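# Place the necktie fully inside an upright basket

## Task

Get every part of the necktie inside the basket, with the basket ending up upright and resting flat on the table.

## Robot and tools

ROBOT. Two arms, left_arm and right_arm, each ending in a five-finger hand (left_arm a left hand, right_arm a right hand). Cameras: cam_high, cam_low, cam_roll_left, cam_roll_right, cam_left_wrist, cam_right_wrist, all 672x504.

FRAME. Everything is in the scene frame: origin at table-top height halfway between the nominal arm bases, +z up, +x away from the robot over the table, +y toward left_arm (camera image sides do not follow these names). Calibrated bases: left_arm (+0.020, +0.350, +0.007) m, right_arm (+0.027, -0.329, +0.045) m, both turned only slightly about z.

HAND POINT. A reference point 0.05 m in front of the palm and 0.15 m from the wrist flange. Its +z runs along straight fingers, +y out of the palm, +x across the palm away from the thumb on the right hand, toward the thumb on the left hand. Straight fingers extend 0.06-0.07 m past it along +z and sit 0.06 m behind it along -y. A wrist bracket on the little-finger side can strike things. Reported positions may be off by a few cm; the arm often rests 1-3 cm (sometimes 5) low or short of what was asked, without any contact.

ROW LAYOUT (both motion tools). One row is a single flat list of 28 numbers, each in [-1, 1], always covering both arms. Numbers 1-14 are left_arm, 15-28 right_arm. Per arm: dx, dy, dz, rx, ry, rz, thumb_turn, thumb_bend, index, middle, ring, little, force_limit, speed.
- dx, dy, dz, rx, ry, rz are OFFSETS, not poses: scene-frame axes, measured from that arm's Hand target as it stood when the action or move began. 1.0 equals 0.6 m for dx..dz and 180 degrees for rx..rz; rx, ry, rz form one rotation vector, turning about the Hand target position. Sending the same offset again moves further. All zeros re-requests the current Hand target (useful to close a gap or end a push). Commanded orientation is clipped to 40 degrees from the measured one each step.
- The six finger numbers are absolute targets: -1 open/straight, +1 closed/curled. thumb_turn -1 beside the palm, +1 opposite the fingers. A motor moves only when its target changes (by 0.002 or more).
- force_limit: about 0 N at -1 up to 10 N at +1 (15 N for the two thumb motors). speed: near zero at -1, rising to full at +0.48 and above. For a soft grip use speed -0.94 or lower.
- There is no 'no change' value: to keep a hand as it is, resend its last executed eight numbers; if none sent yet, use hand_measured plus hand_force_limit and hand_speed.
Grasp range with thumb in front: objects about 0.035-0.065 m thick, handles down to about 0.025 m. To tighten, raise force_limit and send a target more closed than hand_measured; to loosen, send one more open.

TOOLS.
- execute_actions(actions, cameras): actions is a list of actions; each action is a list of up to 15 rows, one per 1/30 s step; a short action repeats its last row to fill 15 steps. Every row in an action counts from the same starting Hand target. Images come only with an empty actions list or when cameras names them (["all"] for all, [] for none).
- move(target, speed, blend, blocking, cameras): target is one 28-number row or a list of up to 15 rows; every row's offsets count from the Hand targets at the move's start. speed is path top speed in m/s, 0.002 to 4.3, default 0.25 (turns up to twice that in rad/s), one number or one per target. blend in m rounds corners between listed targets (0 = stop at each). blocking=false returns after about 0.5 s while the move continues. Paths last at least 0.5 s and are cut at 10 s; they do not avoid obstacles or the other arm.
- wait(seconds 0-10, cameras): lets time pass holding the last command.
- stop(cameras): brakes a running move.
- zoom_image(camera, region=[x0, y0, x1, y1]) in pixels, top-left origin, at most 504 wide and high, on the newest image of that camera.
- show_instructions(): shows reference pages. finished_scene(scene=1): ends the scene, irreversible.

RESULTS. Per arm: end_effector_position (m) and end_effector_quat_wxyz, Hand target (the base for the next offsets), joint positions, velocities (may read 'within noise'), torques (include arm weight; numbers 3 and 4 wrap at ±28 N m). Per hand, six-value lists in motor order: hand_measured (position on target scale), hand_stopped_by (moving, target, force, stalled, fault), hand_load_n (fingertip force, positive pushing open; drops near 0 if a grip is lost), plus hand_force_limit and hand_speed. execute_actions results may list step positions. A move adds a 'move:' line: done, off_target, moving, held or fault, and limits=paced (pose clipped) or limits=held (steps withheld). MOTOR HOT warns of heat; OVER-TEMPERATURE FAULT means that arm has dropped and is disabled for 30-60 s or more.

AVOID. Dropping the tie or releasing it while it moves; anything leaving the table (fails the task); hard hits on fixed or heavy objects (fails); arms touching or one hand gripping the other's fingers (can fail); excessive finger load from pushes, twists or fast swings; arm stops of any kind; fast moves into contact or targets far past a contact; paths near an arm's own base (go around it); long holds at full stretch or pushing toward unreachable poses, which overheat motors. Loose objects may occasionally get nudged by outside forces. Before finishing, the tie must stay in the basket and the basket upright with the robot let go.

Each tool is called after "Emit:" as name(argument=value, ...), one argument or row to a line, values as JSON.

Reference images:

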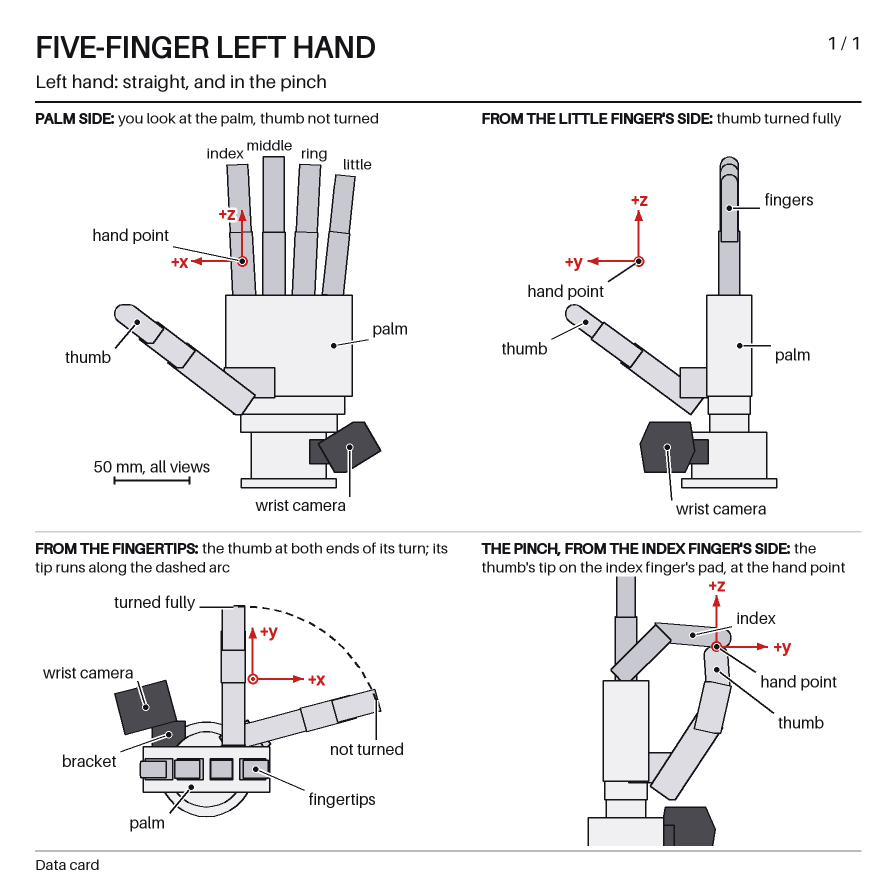

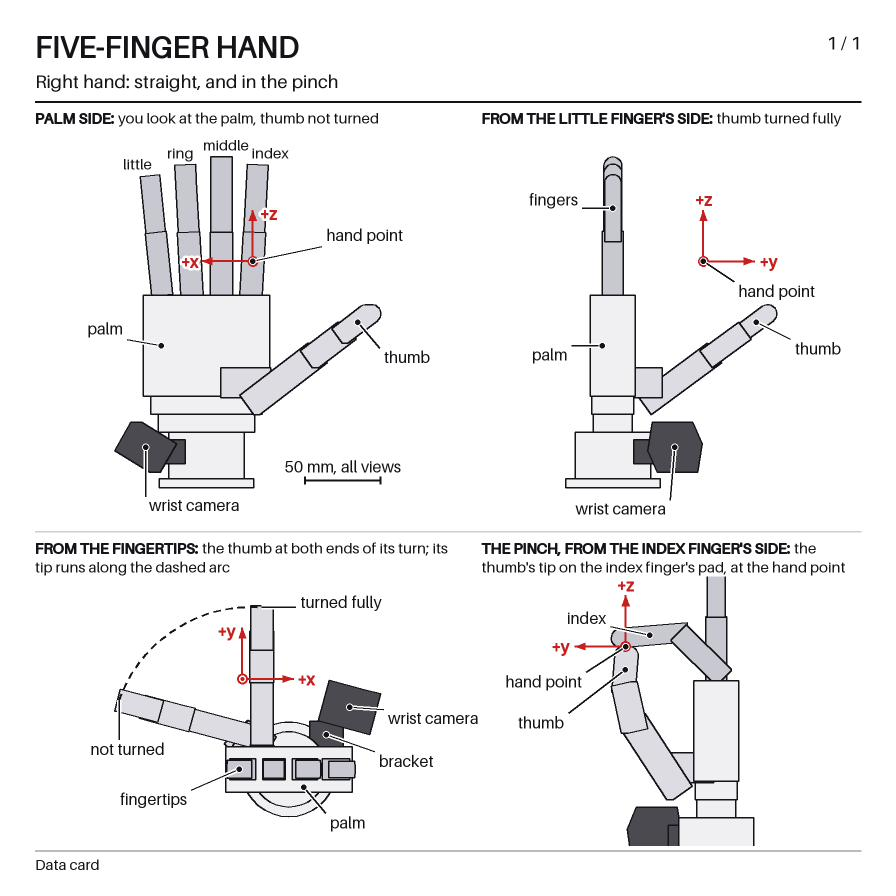

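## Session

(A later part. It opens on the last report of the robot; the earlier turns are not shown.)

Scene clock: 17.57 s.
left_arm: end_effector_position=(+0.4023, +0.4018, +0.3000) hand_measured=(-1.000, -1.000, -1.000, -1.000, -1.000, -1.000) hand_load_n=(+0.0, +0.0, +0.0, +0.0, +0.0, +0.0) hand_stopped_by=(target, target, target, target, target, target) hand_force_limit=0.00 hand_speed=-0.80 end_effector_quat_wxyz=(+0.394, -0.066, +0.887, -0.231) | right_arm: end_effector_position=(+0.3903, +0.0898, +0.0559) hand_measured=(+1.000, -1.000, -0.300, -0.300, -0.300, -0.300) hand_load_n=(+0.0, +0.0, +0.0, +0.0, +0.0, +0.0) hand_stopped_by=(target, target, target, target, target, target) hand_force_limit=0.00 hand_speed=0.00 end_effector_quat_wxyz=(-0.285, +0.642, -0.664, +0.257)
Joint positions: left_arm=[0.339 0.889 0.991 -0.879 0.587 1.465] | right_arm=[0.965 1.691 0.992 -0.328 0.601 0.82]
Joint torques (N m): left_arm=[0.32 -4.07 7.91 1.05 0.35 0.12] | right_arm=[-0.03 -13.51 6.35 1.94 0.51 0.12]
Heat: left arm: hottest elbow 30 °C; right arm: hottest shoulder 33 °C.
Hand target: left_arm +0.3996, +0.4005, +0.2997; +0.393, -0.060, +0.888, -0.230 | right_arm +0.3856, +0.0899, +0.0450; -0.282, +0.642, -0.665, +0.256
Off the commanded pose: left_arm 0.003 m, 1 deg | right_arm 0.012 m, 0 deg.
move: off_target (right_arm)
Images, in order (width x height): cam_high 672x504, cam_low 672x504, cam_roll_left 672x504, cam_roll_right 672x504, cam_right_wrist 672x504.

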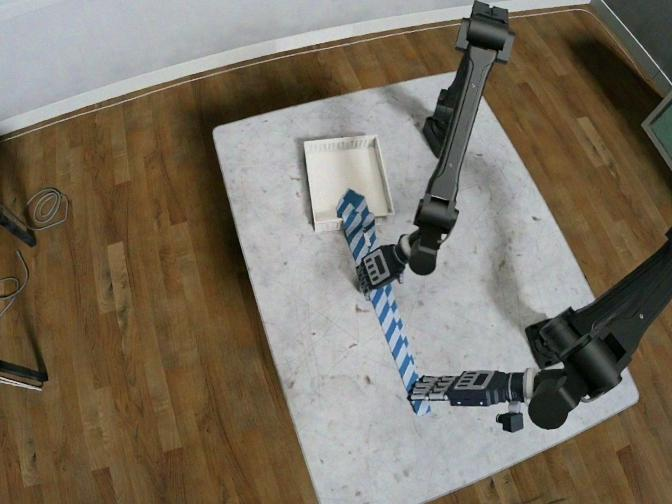

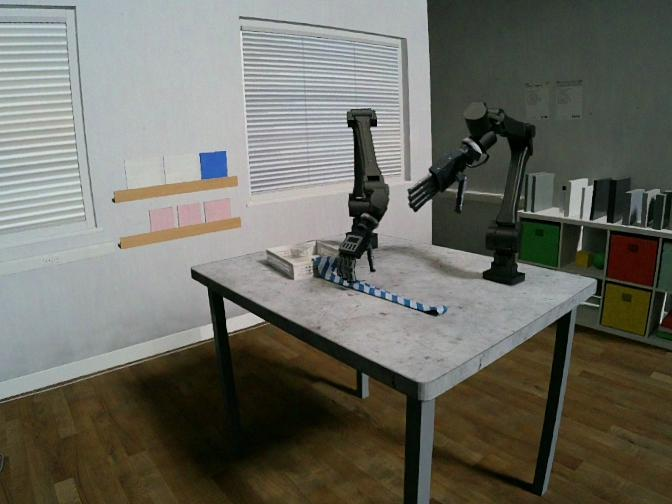

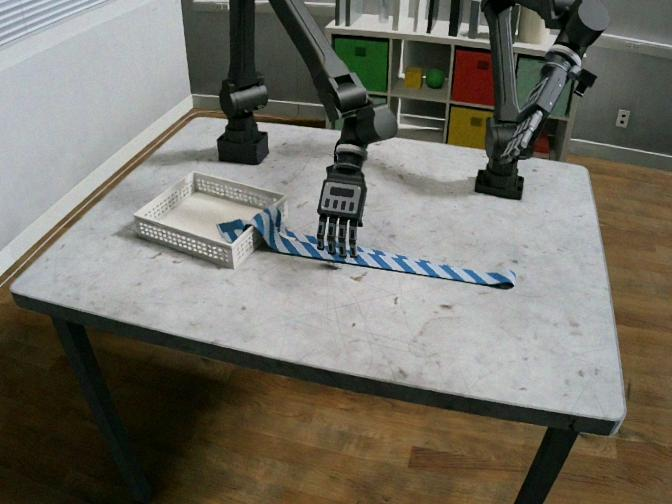

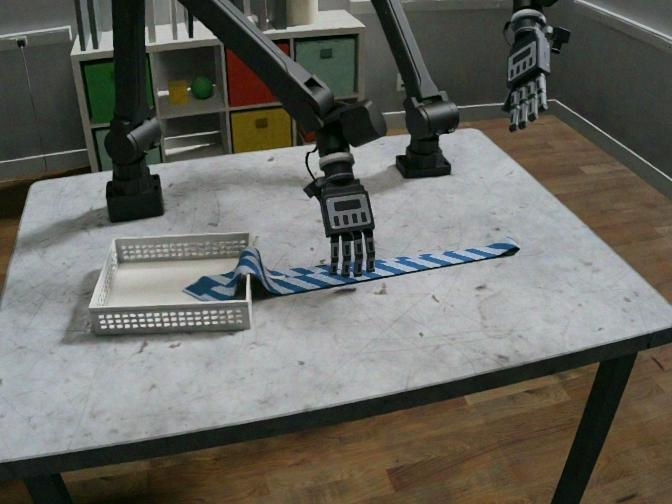

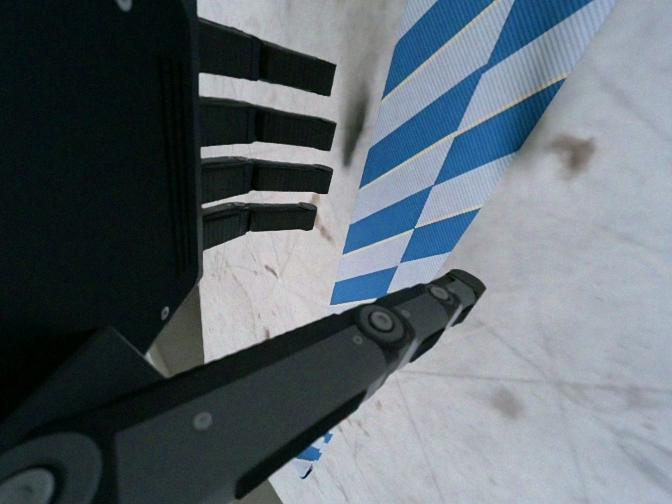

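Emit:
move(
  target=[0,0,0,0,0,0, -1,-1,-1,-1,-1,-1,0,-0.8, -0.01,0,-0.035,0,0,0, 1,-1,-0.3,-0.3,-0.3,-0.3,0,0],
  speed=0.06,
  cameras=["cam_roll_left","cam_roll_right","cam_right_wrist"],
)

Emit:
zoom_image(
  camera="cam_roll_right",
  region=[270, 180, 450, 310],
)

Emit:
zoom_image(
  camera="cam_roll_left",
  region=[280, 170, 420, 290],
)

Scene clock: 18.80 s.
left_arm: end_effector_position=(+0.4023, +0.4018, +0.3000) hand_measured=(-1.000, -1.000, -1.000, -1.000, -1.000, -1.000) hand_load_n=(+0.0, +0.0, +0.0, +0.0, +0.0, +0.0) hand_stopped_by=(target, target, target, target, target, target) hand_force_limit=0.00 hand_speed=-0.80 end_effector_quat_wxyz=(+0.394, -0.066, +0.887, -0.231) | right_arm: end_effector_position=(+0.3864, +0.0889, +0.0345) hand_measured=(+1.000, -1.000, -0.300, -0.300, -0.300, -0.300) hand_load_n=(+0.0, +0.0, +0.5, +0.0, +0.0, +0.0) hand_stopped_by=(target, target, target, target, target, target) hand_force_limit=0.00 hand_speed=0.00 end_effector_quat_wxyz=(-0.284, +0.640, -0.665, +0.258)
Joint positions: left_arm=[0.339 0.889 0.991 -0.879 0.587 1.465] | right_arm=[0.972 1.726 0.967 -0.275 0.607 0.832]
Joint torques (N m): left_arm=[0.44 -4.07 7.99 1.07 0.34 0.11] | right_arm=[0.32 -13.68 5.94 1.92 0.52 0.13]
Heat: left arm: hottest elbow 30 °C; right arm: hottest shoulder 33 °C.
Hand target: left_arm +0.3996, +0.4005, +0.2997; +0.393, -0.060, +0.888, -0.230 | right_arm +0.3797, +0.0900, +0.0241; -0.282, +0.642, -0.665, +0.256
Off the commanded pose: left_arm 0.003 m, 1 deg | right_arm 0.013 m, 0 deg.
move: off_target (right_arm)
Images, in order (width x height): cam_roll_left 672x504, cam_roll_right 672x504, cam_right_wrist 672x504.

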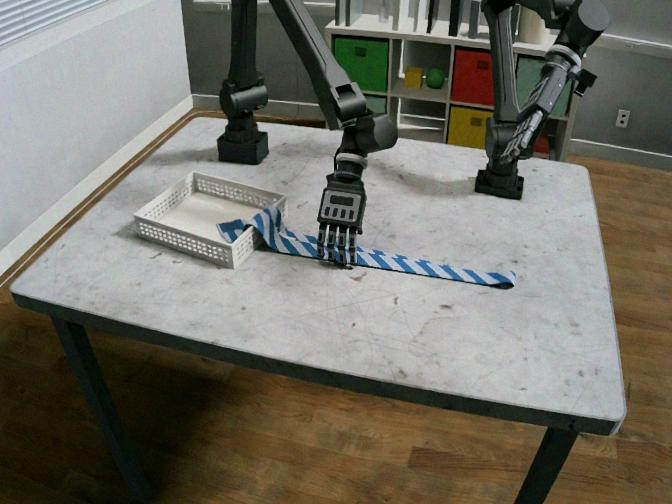

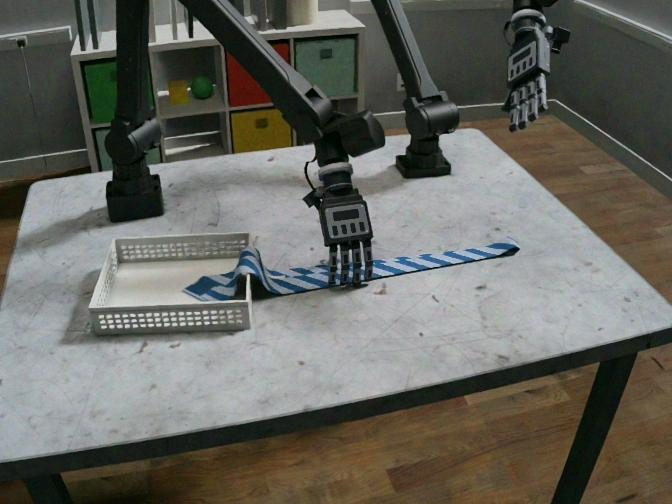

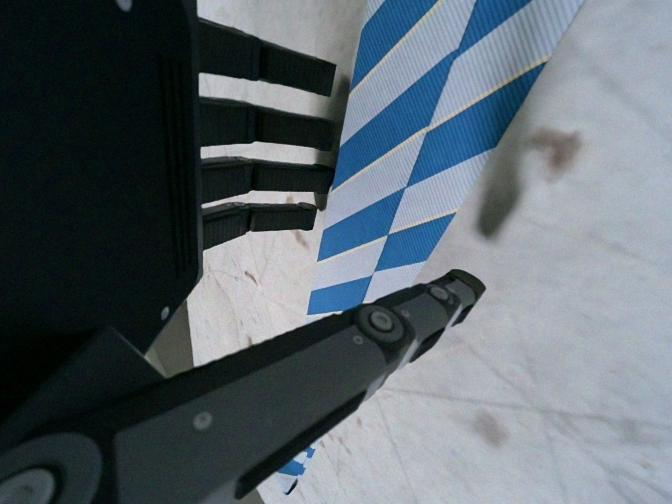

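Scaled by 2.800.

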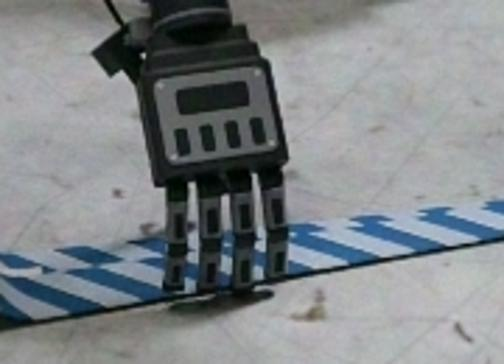

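Scaled by 3.600.

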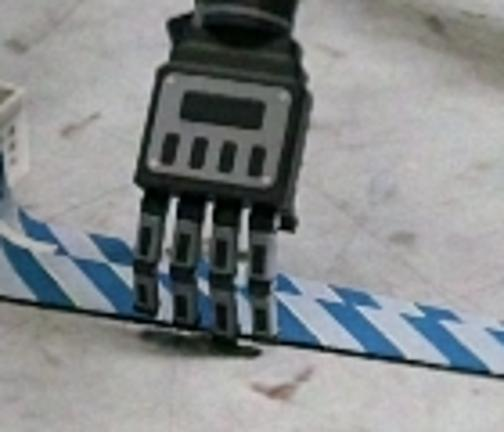

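Emit:
move(
  target=[0,0,0,0,0,0, -1,-1,-1,-1,-1,-1,0,-0.8, 0.005,0,-0.015,0,-0.056,0, 1,-1,-0.3,-0.3,-0.3,-0.3,-0.2,-0.5],
  speed=0.06,
  cameras=["cam_roll_left","cam_roll_right","cam_right_wrist"],
)

Emit:
zoom_image(
  camera="cam_roll_right",
  region=[270, 180, 450, 310],
)

Scene clock: 21.03 s.
left_arm: end_effector_position=(+0.4023, +0.4018, +0.3000) hand_measured=(-1.000, -1.000, -1.000, -1.000, -1.000, -1.000) hand_load_n=(+0.0, +0.0, +0.0, +0.0, +0.0, +0.0) hand_stopped_by=(target, target, target, target, target, target) hand_force_limit=0.00 hand_speed=-0.80 end_effector_quat_wxyz=(+0.394, -0.066, +0.887, -0.231) | right_arm: end_effector_position=(+0.3902, +0.0916, +0.0276) hand_measured=(+1.000, -1.000, -0.300, -0.300, -0.300, -0.300) hand_load_n=(+0.0, +0.0, +0.0, +0.0, +0.0, +0.0) hand_stopped_by=(target, target, target, target, target, target) hand_force_limit=-0.20 hand_speed=-0.50 end_effector_quat_wxyz=(-0.345, +0.608, -0.645, +0.309)
Joint positions: left_arm=[0.339 0.889 0.991 -0.879 0.587 1.465] | right_arm=[1.022 1.752 0.882 -0.032 0.758 0.801]
Joint torques (N m): left_arm=[0.38 -4.13 7.95 1.05 0.35 0.12] | right_arm=[0.21 -12.86 5.27 2.13 0.56 -0.1]
Heat: left arm: hottest elbow 30 °C; right arm: hottest shoulder 33 °C.
Hand target: left_arm +0.3996, +0.4005, +0.2997; +0.393, -0.060, +0.888, -0.230 | right_arm +0.3826, +0.0898, +0.0149; -0.339, +0.617, -0.637, +0.312
Off the commanded pose: left_arm 0.003 m, 1 deg | right_arm 0.015 m, 2 deg.
move: off_target (right_arm)
Images, in order (width x height): cam_roll_left 672x504, cam_roll_right 672x504, cam_right_wrist 672x504.

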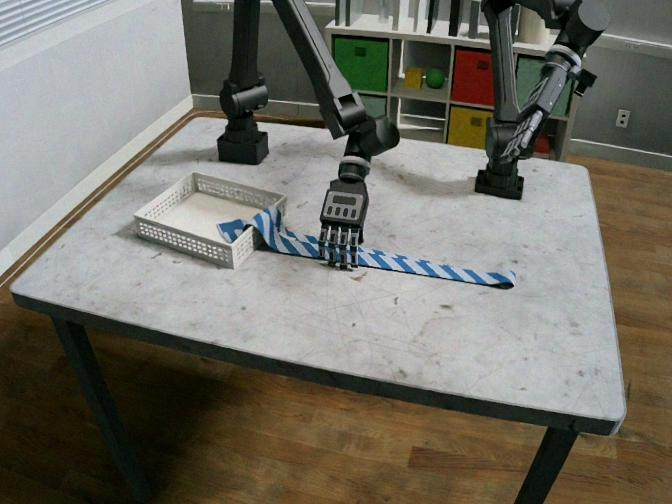

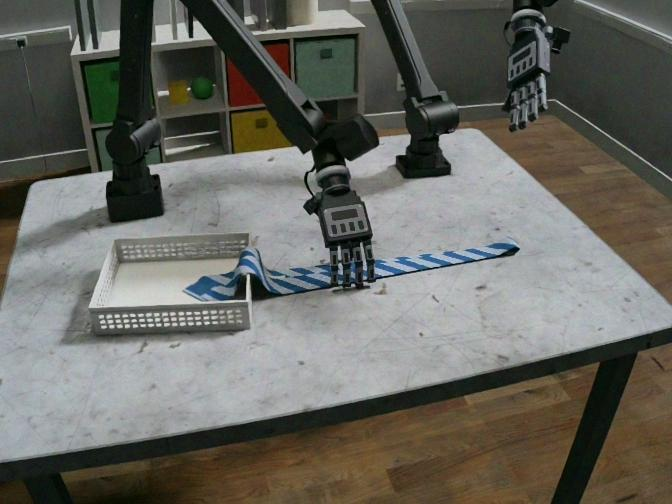

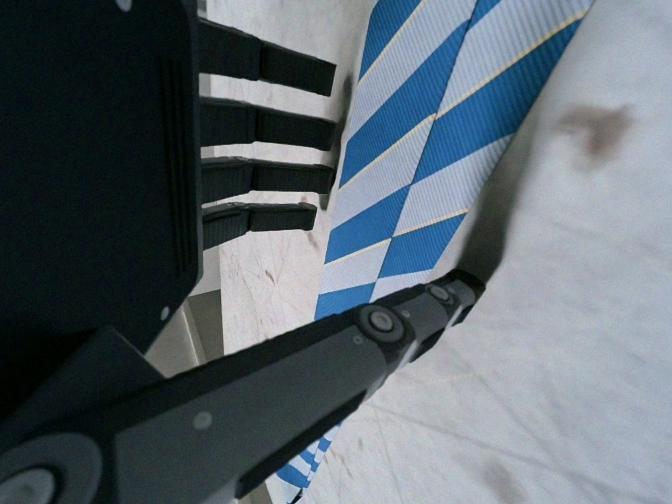

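Scaled by 2.800.

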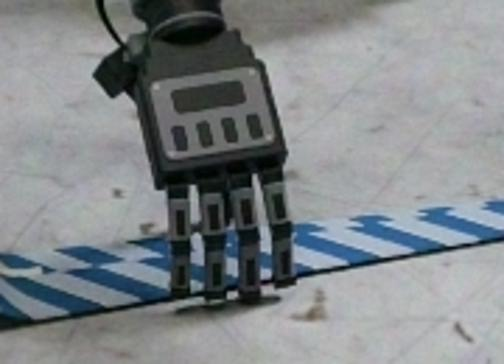

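Emit:
execute_actions(
  actions=[
    [[0,0,0,0,0,0,-1,-1,-1,-1,-1,-1,0,-0.8, 0,0,-0.004,0,0,0,1,-0.6,0.1,0.1,0.1,0.1,-0.2,-0.7],[0,0,0,0,0,0,-1,-1,-1,-1,-1,-1,0,-0.8, 0,0,-0.008,0,0,0,1,-0.6,0.1,0.1,0.1,0.1,-0.2,-0.7],[0,0,0,0,0,0,-1,-1,-1,-1,-1,-1,0,-0.8, 0,0,-0.012,0,0,0,1,-0.6,0.1,0.1,0.1,0.1,-0.2,-0.7]],
  ],
  cameras=["cam_roll_left","cam_roll_right","cam_right_wrist"],
)

Emit:
zoom_image(
  camera="cam_roll_right",
  region=[270, 180, 450, 310],
)

Scene clock: 22.47 s.
left_arm: end_effector_position=(+0.4023, +0.4018, +0.3000) hand_measured=(-1.000, -1.000, -1.000, -1.000, -1.000, -1.000) hand_load_n=(-0.5, +0.0, +0.0, -0.5, -0.5, +0.0) hand_stopped_by=(target, target, target, target, target, target) hand_force_limit=0.00 hand_speed=-0.80 end_effector_quat_wxyz=(+0.394, -0.066, +0.887, -0.231) | right_arm: end_effector_position=(+0.3925, +0.0935, +0.0239) hand_measured=(+1.000, -0.600, +0.100, +0.100, +0.100, +0.100) hand_load_n=(+0.0, +0.5, +0.0, +0.5, +0.0, +0.0) hand_stopped_by=(target, target, target, target, target, target) hand_force_limit=-0.20 hand_speed=-0.70 end_effector_quat_wxyz=(-0.350, +0.604, -0.645, +0.311)
Joint positions: left_arm=[0.339 0.889 0.991 -0.879 0.587 1.465] | right_arm=[1.022 1.766 0.882 -0.007 0.762 0.799]
Joint torques (N m): left_arm=[0.5 -3.96 7.94 1.11 0.34 0.12] | right_arm=[0.44 -12.98 4.92 1.91 0.36 -0.09]
Heat: left arm: hottest elbow 31 °C; right arm: hottest shoulder 33 °C.
Hand target: left_arm +0.3996, +0.4005, +0.2997; +0.393, -0.060, +0.888, -0.230 | right_arm +0.3826, +0.0898, +0.0077; -0.339, +0.617, -0.637, +0.312
Off the commanded pose: left_arm 0.003 m, 1 deg | right_arm 0.019 m, 2 deg.
Step readings (end_effector_position of left_arm | right_arm):
0: (+0.4023, +0.4018, +0.3000) | (+0.3902, +0.0915, +0.0276)
1: (+0.4023, +0.4018, +0.3000) | (+0.3903, +0.0917, +0.0278)
2: (+0.4023, +0.4018, +0.3000) | (+0.3906, +0.0921, +0.0276)
4: (+0.4023, +0.4018, +0.3000) | (+0.3914, +0.0932, +0.0269)
8: (+0.4023, +0.4018, +0.3000) | (+0.3930, +0.0942, +0.0270)
15: (+0.4023, +0.4018, +0.3000) | (+0.3927, +0.0938, +0.0253)
Images, in order (width x height): cam_roll_left 672x504, cam_roll_right 672x504, cam_right_wrist 672x504.

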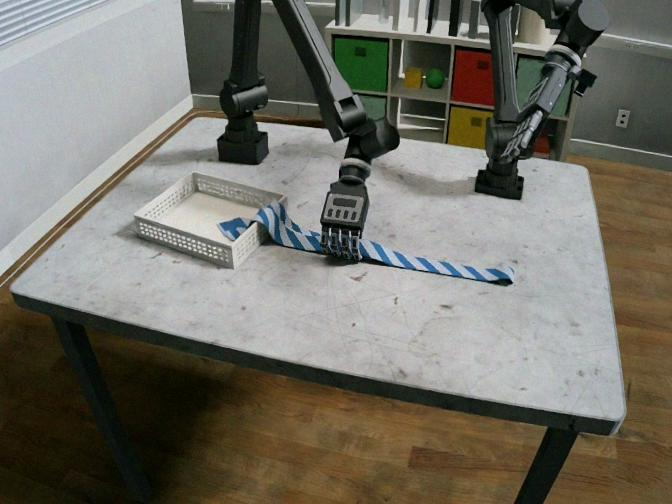

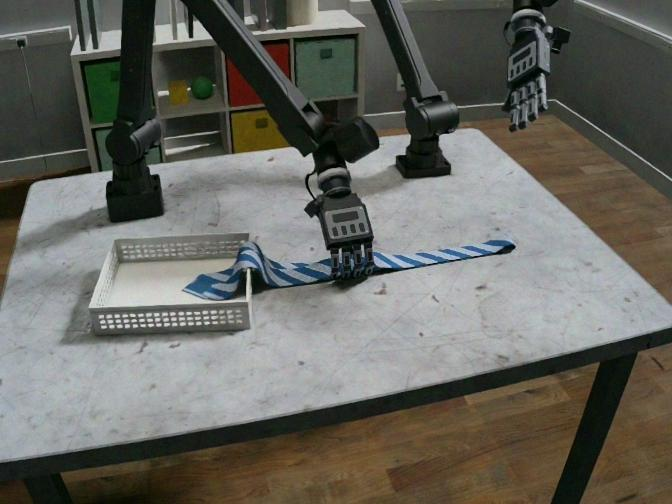

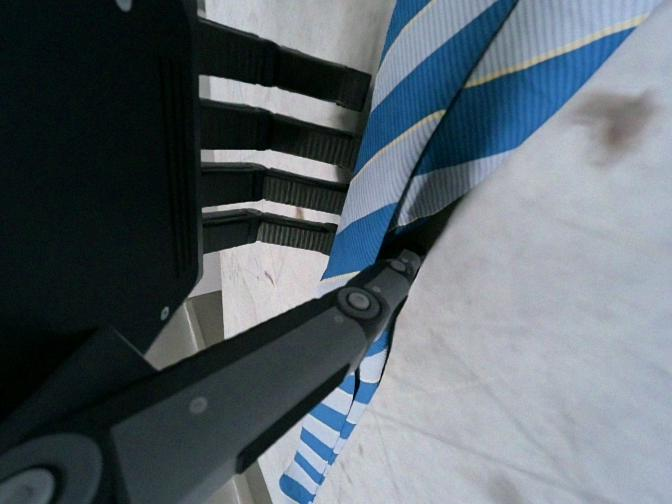

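Scaled by 2.800.

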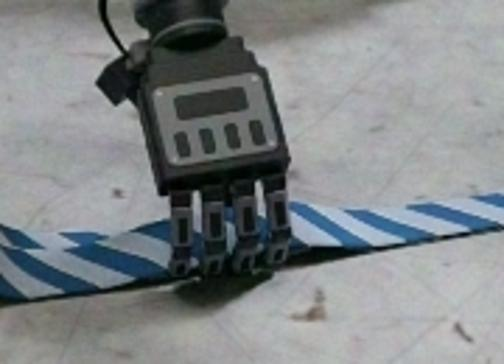

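Emit:
execute_actions(
  actions=[
    [[0,0,0,0,0,0,-1,-1,-1,-1,-1,-1,0,-0.8, 0,0,-0.004,0,0,0,1,-0.2,0.4,0.4,0.4,0.4,0,-0.7],[0,0,0,0,0,0,-1,-1,-1,-1,-1,-1,0,-0.8, 0,0,-0.008,0,0,0,1,-0.2,0.4,0.4,0.4,0.4,0,-0.7],[0,0,0,0,0,0,-1,-1,-1,-1,-1,-1,0,-0.8, 0,0,-0.014,0,0,0,1,-0.2,0.4,0.4,0.4,0.4,0,-0.7]],
  ],
  cameras=["cam_roll_left","cam_roll_right","cam_right_wrist"],
)

Emit:
zoom_image(
  camera="cam_roll_right",
  region=[270, 180, 450, 310],
)

Scene clock: 23.37 s.
left_arm: end_effector_position=(+0.4023, +0.4018, +0.3000) hand_measured=(-1.000, -1.000, -1.000, -1.000, -1.000, -1.000) hand_load_n=(+0.0, +0.0, +0.0, -0.5, +0.0, -0.5) hand_stopped_by=(target, target, target, target, target, target) hand_force_limit=0.00 hand_speed=-0.80 end_effector_quat_wxyz=(+0.394, -0.066, +0.887, -0.231) | right_arm: end_effector_position=(+0.3939, +0.0950, +0.0210) hand_measured=(+1.000, -0.494, +0.400, +0.204, +0.400, +0.400) hand_load_n=(+2.5, +8.0, +0.0, +6.5, +0.0, +0.0) hand_stopped_by=(target, force, target, force, target, target) hand_force_limit=0.00 hand_speed=-0.70 end_effector_quat_wxyz=(-0.354, +0.602, -0.645, +0.311)
Joint positions: left_arm=[0.339 0.889 0.991 -0.879 0.587 1.465] | right_arm=[1.022 1.777 0.88 0.016 0.765 0.798]
Joint torques (N m): left_arm=[0.79 -4.13 7.94 1.11 0.34 0.13] | right_arm=[0.26 -12.16 4.71 1.94 0.26 -0.07]
Heat: left arm: hottest elbow 31 °C; right arm: hottest shoulder 33 °C.
Hand target: left_arm +0.3996, +0.4005, +0.2997; +0.393, -0.060, +0.888, -0.230 | right_arm +0.3827, +0.0899, -0.0007; -0.339, +0.617, -0.637, +0.312
Off the commanded pose: left_arm 0.003 m, 1 deg | right_arm 0.025 m, 3 deg.
Step readings (end_effector_position of left_arm | right_arm):
0: (+0.4023, +0.4018, +0.3000) | (+0.3925, +0.0935, +0.0239)
1: (+0.4023, +0.4018, +0.3000) | (+0.3925, +0.0935, +0.0238)
2: (+0.4023, +0.4018, +0.3000) | (+0.3927, +0.0938, +0.0236)
4: (+0.4023, +0.4018, +0.3000) | (+0.3930, +0.0944, +0.0226)
8: (+0.4023, +0.4018, +0.3000) | (+0.3939, +0.0950, +0.0209)
15: (+0.4023, +0.4018, +0.3000) | (+0.3939, +0.0950, +0.0210)
Images, in order (width x height): cam_roll_left 672x504, cam_roll_right 672x504, cam_right_wrist 672x504.

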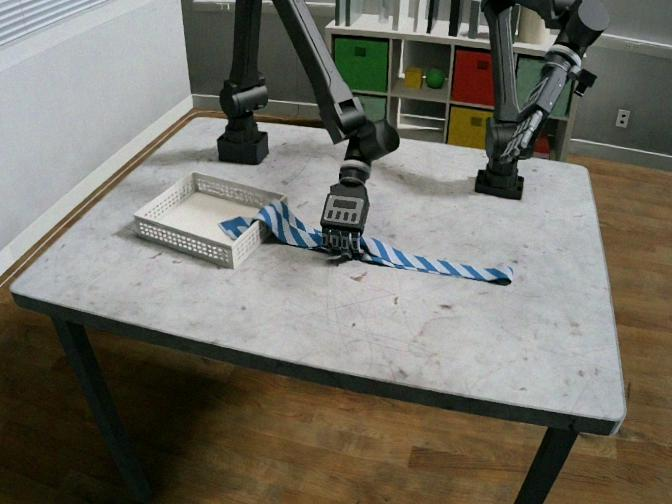

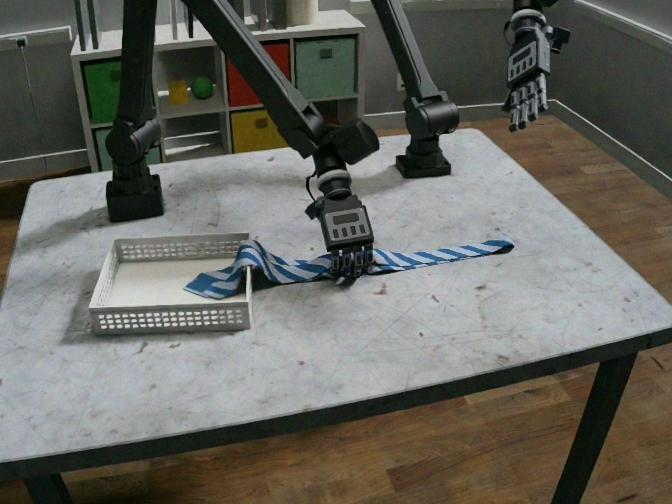

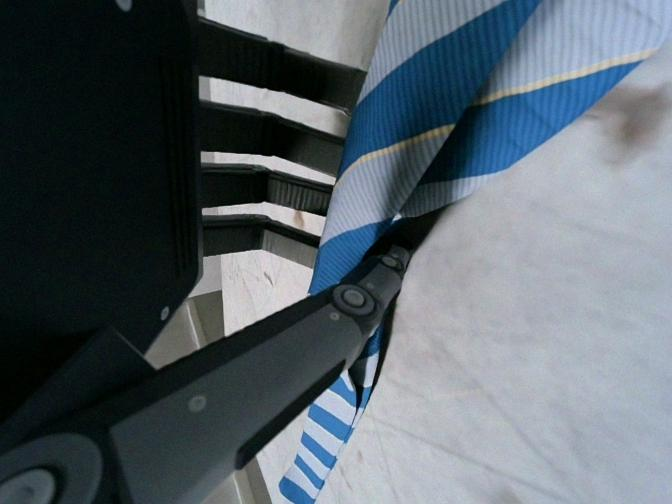

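Scaled by 2.800.

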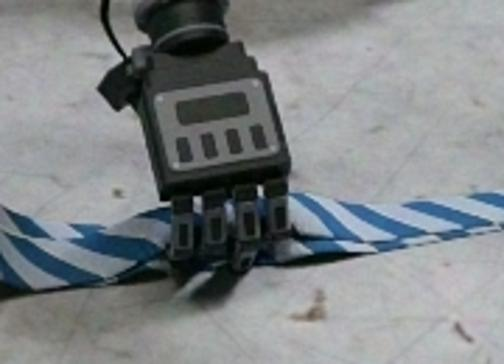

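Emit:
move(
  target=[
    [0,0,0,0,0,0,-1,-1,-1,-1,-1,-1,0,-0.8, 0,0,0.02,0,0,0,1,-0.2,0.8,0.4,0.8,0.8,0,-0.7],
    [0,0,0,0,0,0,-1,-1,-1,-1,-1,-1,0,-0.8, 0,0,0.15,0,0,0,1,-0.2,0.8,0.4,0.8,0.8,0,-0.7],
  ],
  speed=0.1,
  cameras=["cam_high","cam_low","cam_roll_left","cam_roll_right","cam_right_wrist"],
)

Emit:
zoom_image(
  camera="cam_roll_right",
  region=[270, 150, 450, 310],
)

Scene clock: 25.50 s.
left_arm: end_effector_position=(+0.4023, +0.4018, +0.3000) hand_measured=(-1.000, -1.000, -1.000, -1.000, -1.000, -1.000) hand_load_n=(+0.0, -0.5, +0.0, +0.0, +0.0, +0.0) hand_stopped_by=(target, target, target, target, target, target) hand_force_limit=0.00 hand_speed=-0.80 end_effector_quat_wxyz=(+0.394, -0.066, +0.887, -0.231) | right_arm: end_effector_position=(+0.3781, +0.0707, +0.0712) hand_measured=(+1.000, -0.492, +0.800, +0.204, +0.800, +0.800) hand_load_n=(+0.0, +0.0, +0.0, +0.0, +0.0, +0.0) hand_stopped_by=(target, force, target, force, target, target) hand_force_limit=0.00 hand_speed=-0.70 end_effector_quat_wxyz=(-0.324, +0.619, -0.642, +0.317)
Joint positions: left_arm=[0.339 0.889 0.991 -0.879 0.587 1.465] | right_arm=[1.022 1.617 0.88 -0.213 0.761 0.797]
Joint torques (N m): left_arm=[0.67 -3.96 7.91 0.99 0.33 0.13] | right_arm=[0.32 -13.74 10.51 0.81 0.42 -0.06]
Heat: left arm: hottest elbow 31 °C; right arm: hottest shoulder 33 °C.
Hand target: left_arm +0.3996, +0.4005, +0.2997; +0.393, -0.060, +0.888, -0.230 | right_arm +0.3826, +0.0899, +0.0894; -0.339, +0.617, -0.637, +0.312
Off the commanded pose: left_arm 0.003 m, 1 deg | right_arm 0.027 m, 2 deg.
move: off_target (right_arm)
Images, in order (width x height): cam_high 672x504, cam_low 672x504, cam_roll_left 672x504, cam_roll_right 672x504, cam_right_wrist 672x504.

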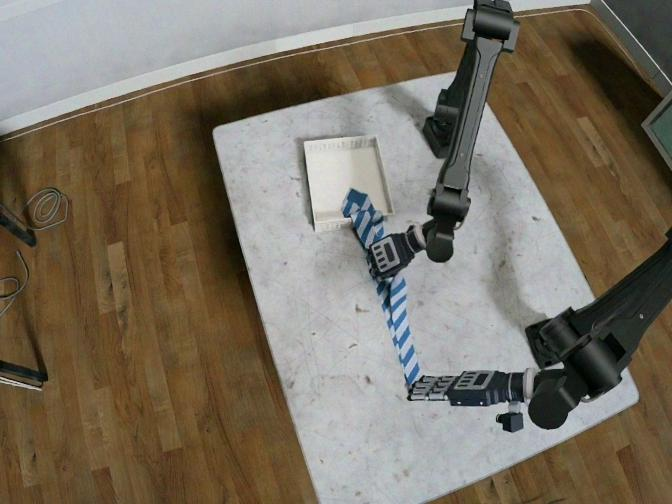

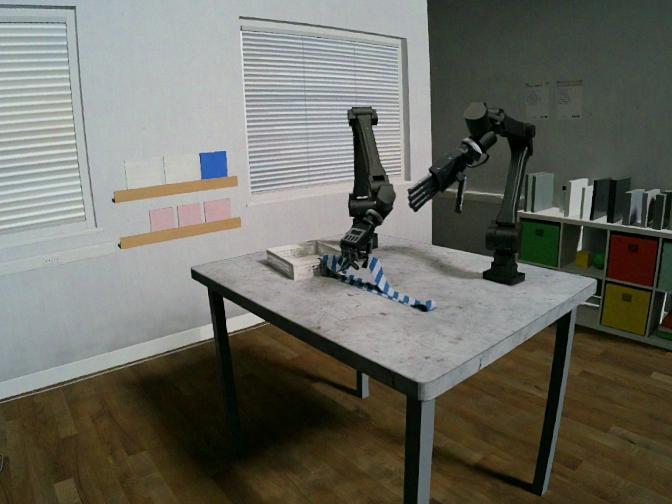

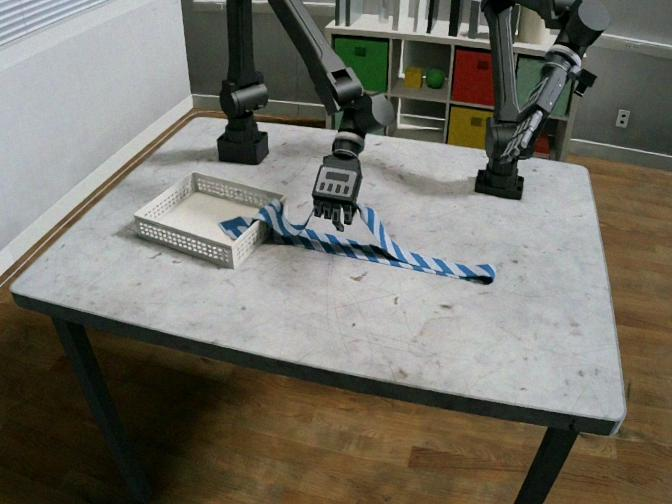

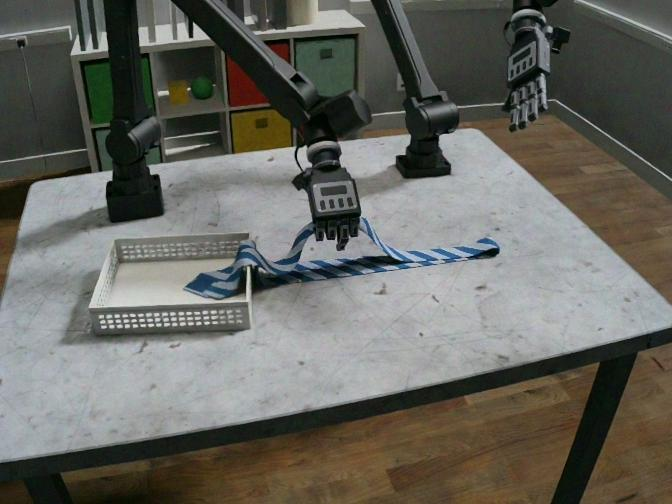

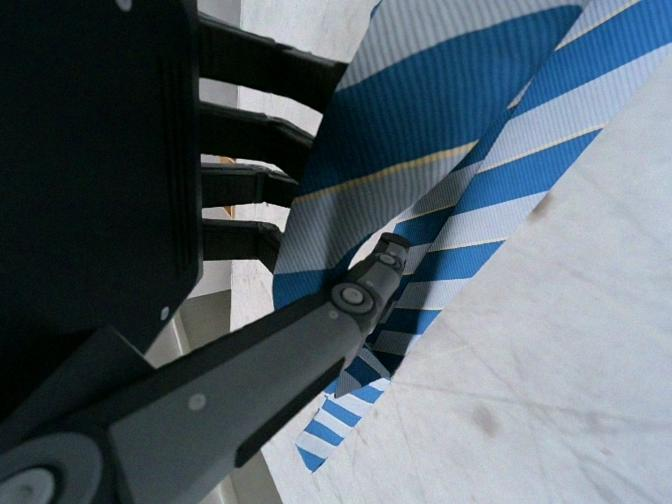

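Scaled by 2.800.

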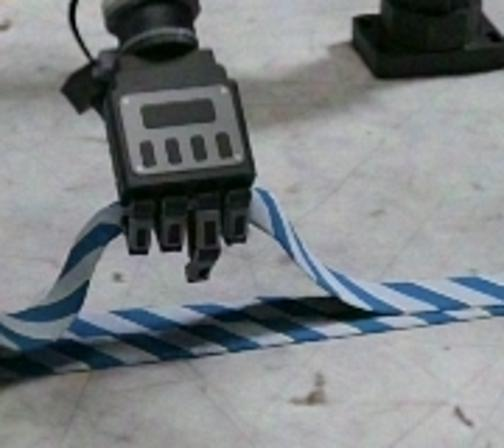

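Emit:
execute_actions(
  actions=[
    [[0,0,0,0,0,0,-1,-1,-1,-1,-1,-1,0,-0.8, 0,0,0,0,0,0,1,0.6,0.79,0.8,0.79,0.79,0.1,-0.7]],
    [[0,0,0,0,0,0,-1,-1,-1,-1,-1,-1,0,-0.8, 0,0,0,0,0,0,1,0.6,0.79,0.8,0.79,0.79,0.1,-0.7]],
  ],
  cameras=["cam_roll_left","cam_roll_right","cam_right_wrist"],
)

Emit:
zoom_image(
  camera="cam_roll_right",
  region=[270, 150, 450, 310],
)

Scene clock: 27.70 s.
left_arm: end_effector_position=(+0.4023, +0.4018, +0.3000) hand_measured=(-1.000, -1.000, -1.000, -1.000, -1.000, -1.000) hand_load_n=(+0.0, +0.0, +0.0, +0.0, +0.0, +0.0) hand_stopped_by=(target, target, target, target, target, target) hand_force_limit=0.00 hand_speed=-0.80 end_effector_quat_wxyz=(+0.394, -0.066, +0.887, -0.231) | right_arm: end_effector_position=(+0.3781, +0.0707, +0.0712) hand_measured=(+1.000, -0.386, +0.790, +0.392, +0.790, +0.790) hand_load_n=(+0.5, +9.5, +0.0, +7.5, +0.0, +0.0) hand_stopped_by=(target, force, target, force, target, target) hand_force_limit=0.10 hand_speed=-0.70 end_effector_quat_wxyz=(-0.324, +0.619, -0.642, +0.317)
Joint positions: left_arm=[0.339 0.889 0.991 -0.879 0.587 1.465] | right_arm=[1.022 1.617 0.88 -0.213 0.761 0.797]
Joint torques (N m): left_arm=[0.15 -3.72 7.95 1.05 0.33 0.17] | right_arm=[0.32 -13.57 10.56 0.84 0.42 -0.07]
Heat: left arm: hottest elbow 31 °C; right arm: hottest shoulder 33 °C.
Hand target: left_arm +0.3996, +0.4005, +0.2997; +0.393, -0.060, +0.888, -0.230 | right_arm +0.3826, +0.0899, +0.0894; -0.339, +0.617, -0.637, +0.312
Off the commanded pose: left_arm 0.003 m, 1 deg | right_arm 0.027 m, 2 deg.
Step readings (end_effector_position of left_arm | right_arm):
0: (+0.4023, +0.4018, +0.3000) | (+0.3781, +0.0707, +0.0712)
1: (+0.4023, +0.4018, +0.3000) | (+0.3781, +0.0707, +0.0712)
2: (+0.4023, +0.4018, +0.3000) | (+0.3781, +0.0707, +0.0712)
4: (+0.4023, +0.4018, +0.3000) | (+0.3781, +0.0707, +0.0712)
8: (+0.4023, +0.4018, +0.3000) | (+0.3781, +0.0707, +0.0712)
15: (+0.4023, +0.4018, +0.3000) | (+0.3781, +0.0707, +0.0712)
16: (+0.4023, +0.4018, +0.3000) | (+0.3781, +0.0707, +0.0712)
17: (+0.4023, +0.4018, +0.3000) | (+0.3781, +0.0707, +0.0712)
19: (+0.4023, +0.4018, +0.3000) | (+0.3781, +0.0707, +0.0712)
23: (+0.4023, +0.4018, +0.3000) | (+0.3781, +0.0707, +0.0712)
30: (+0.4023, +0.4018, +0.3000) | (+0.3781, +0.0707, +0.0712)
Images, in order (width x height): cam_roll_left 672x504, cam_roll_right 672x504, cam_right_wrist 672x504.

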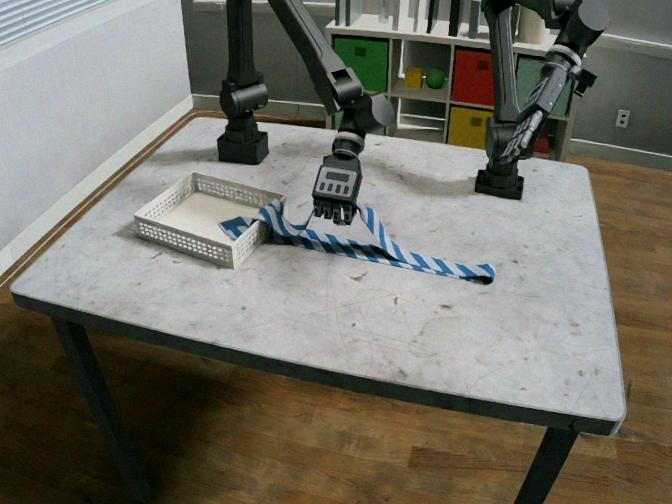

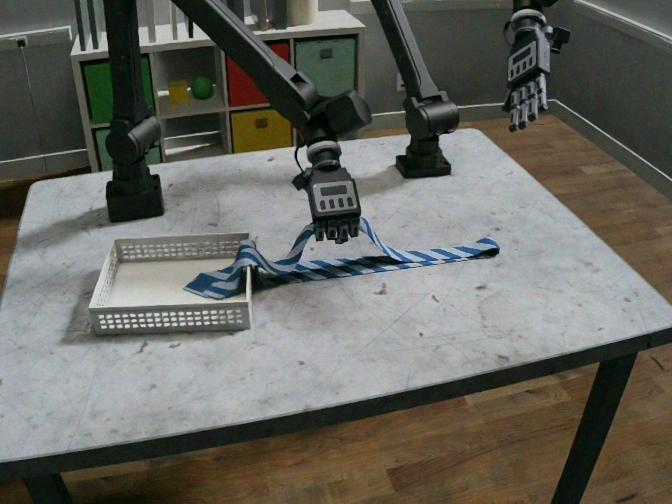

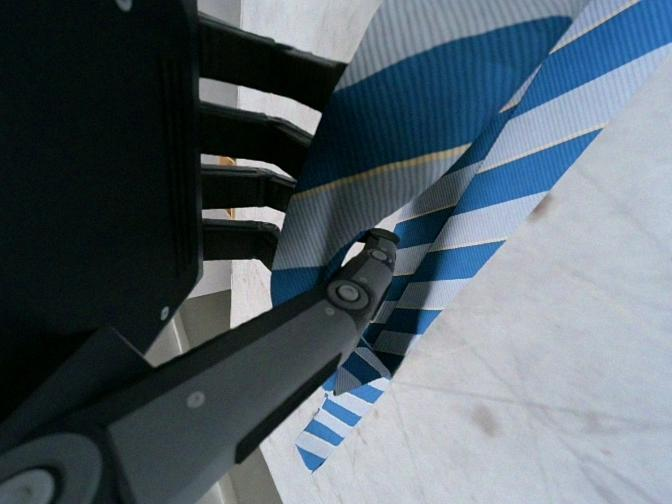

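Scaled by 2.800.

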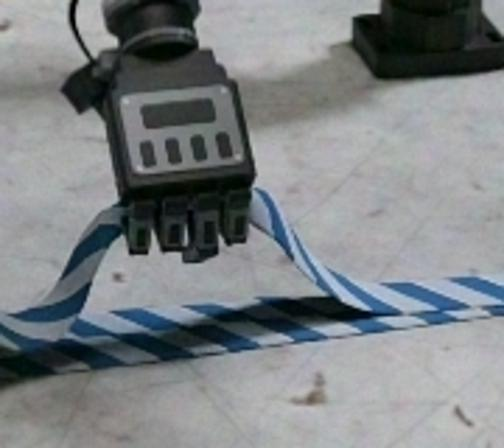

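Emit:
move(
  target=[
    [0,0,0,0,0,0,-1,-1,-1,-1,-1,-1,0,-0.8, 0.012,-0.1,0.35,0,0,0,1,0.6,0.79,0.8,0.79,0.79,0.1,-0.7],
    [0,0,0,0,0,0,-1,-1,-1,-1,-1,-1,0,-0.8, 0.012,-0.317,0.518,0,0,0,1,0.6,0.79,0.8,0.79,0.79,0.1,-0.7],
  ],
  speed=0.15,
  blend=[0.05,0],
  cameras=["cam_high","cam_low","cam_roll_left","cam_roll_right","cam_right_wrist"],
)

Scene clock: 31.60 s.
left_arm: end_effector_position=(+0.4023, +0.4018, +0.3000) hand_measured=(-1.000, -1.000, -1.000, -1.000, -1.000, -1.000) hand_load_n=(+0.0, +0.0, +0.0, +0.0, +0.0, +0.0) hand_stopped_by=(target, target, target, target, target, target) hand_force_limit=0.00 hand_speed=-0.80 end_effector_quat_wxyz=(+0.394, -0.066, +0.887, -0.231) | right_arm: end_effector_position=(+0.3827, -0.1025, +0.3693) hand_measured=(+1.000, -0.386, +0.790, +0.392, +0.790, +0.790) hand_load_n=(+1.0, +9.0, +0.0, +7.5, +0.0, +0.0) hand_stopped_by=(target, force, target, force, target, target) hand_force_limit=0.10 hand_speed=-0.70 end_effector_quat_wxyz=(-0.321, +0.626, -0.640, +0.308)
Joint positions: left_arm=[0.339 0.889 0.991 -0.879 0.587 1.465] | right_arm=[0.691 0.999 1.143 -0.915 0.522 0.482]
Joint torques (N m): left_arm=[0.56 -3.55 8.05 1.02 0.34 0.11] | right_arm=[-1.32 -5.42 14.6 1.13 0.2 -0.09]
Heat: left arm: hottest elbow 31 °C; right arm: hottest shoulder 33 °C.
Hand target: left_arm +0.3996, +0.4005, +0.2997; +0.393, -0.060, +0.888, -0.230 | right_arm +0.3897, -0.1002, +0.4001; -0.339, +0.617, -0.637, +0.312
Off the commanded pose: left_arm 0.003 m, 1 deg | right_arm 0.032 m, 2 deg.
move: off_target (right_arm)
Images, in order (width x height): cam_high 672x504, cam_low 672x504, cam_roll_left 672x504, cam_roll_right 672x504, cam_right_wrist 672x504.

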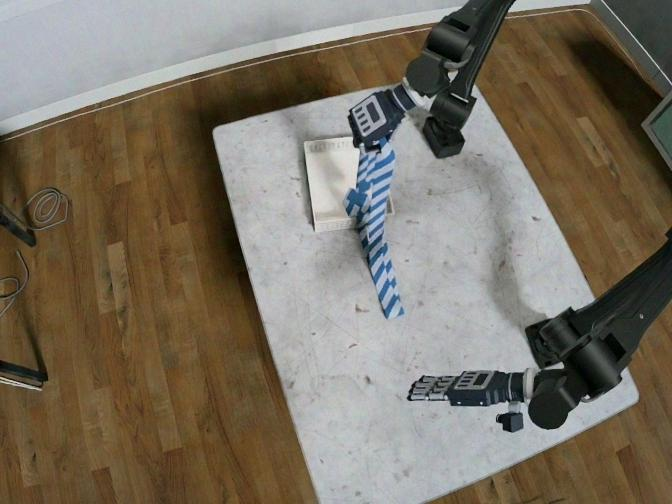

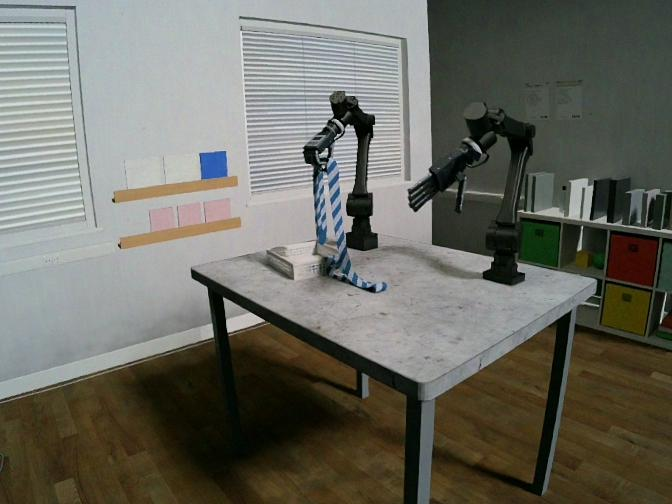

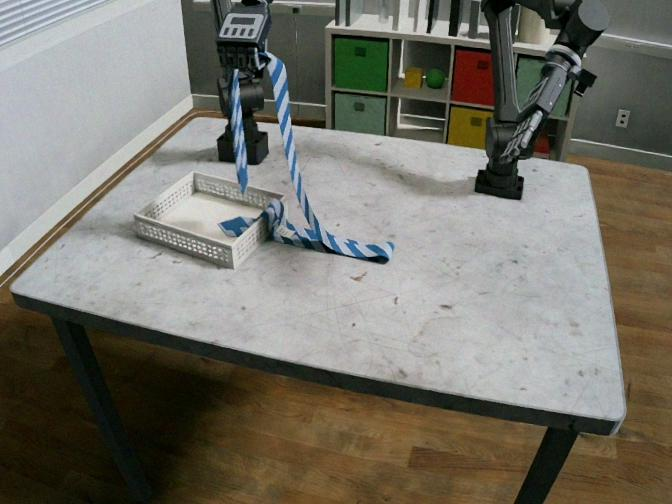

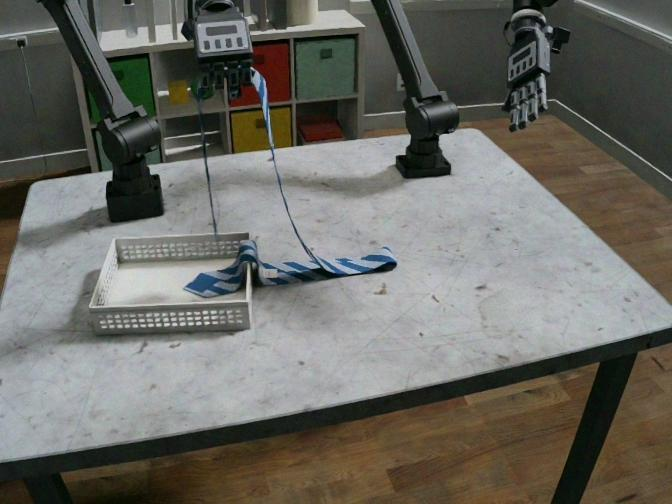

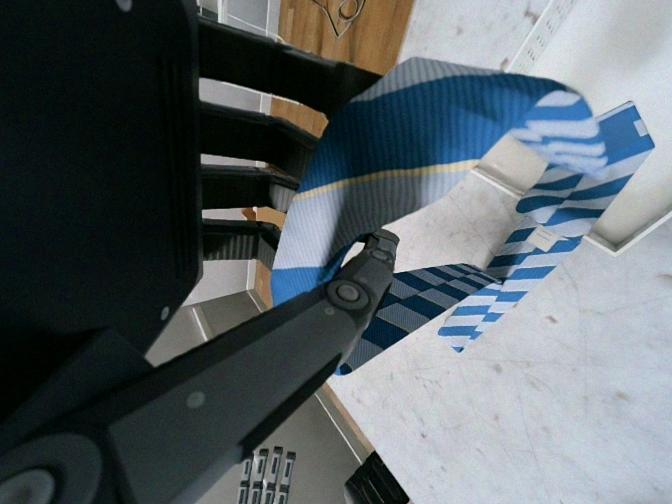

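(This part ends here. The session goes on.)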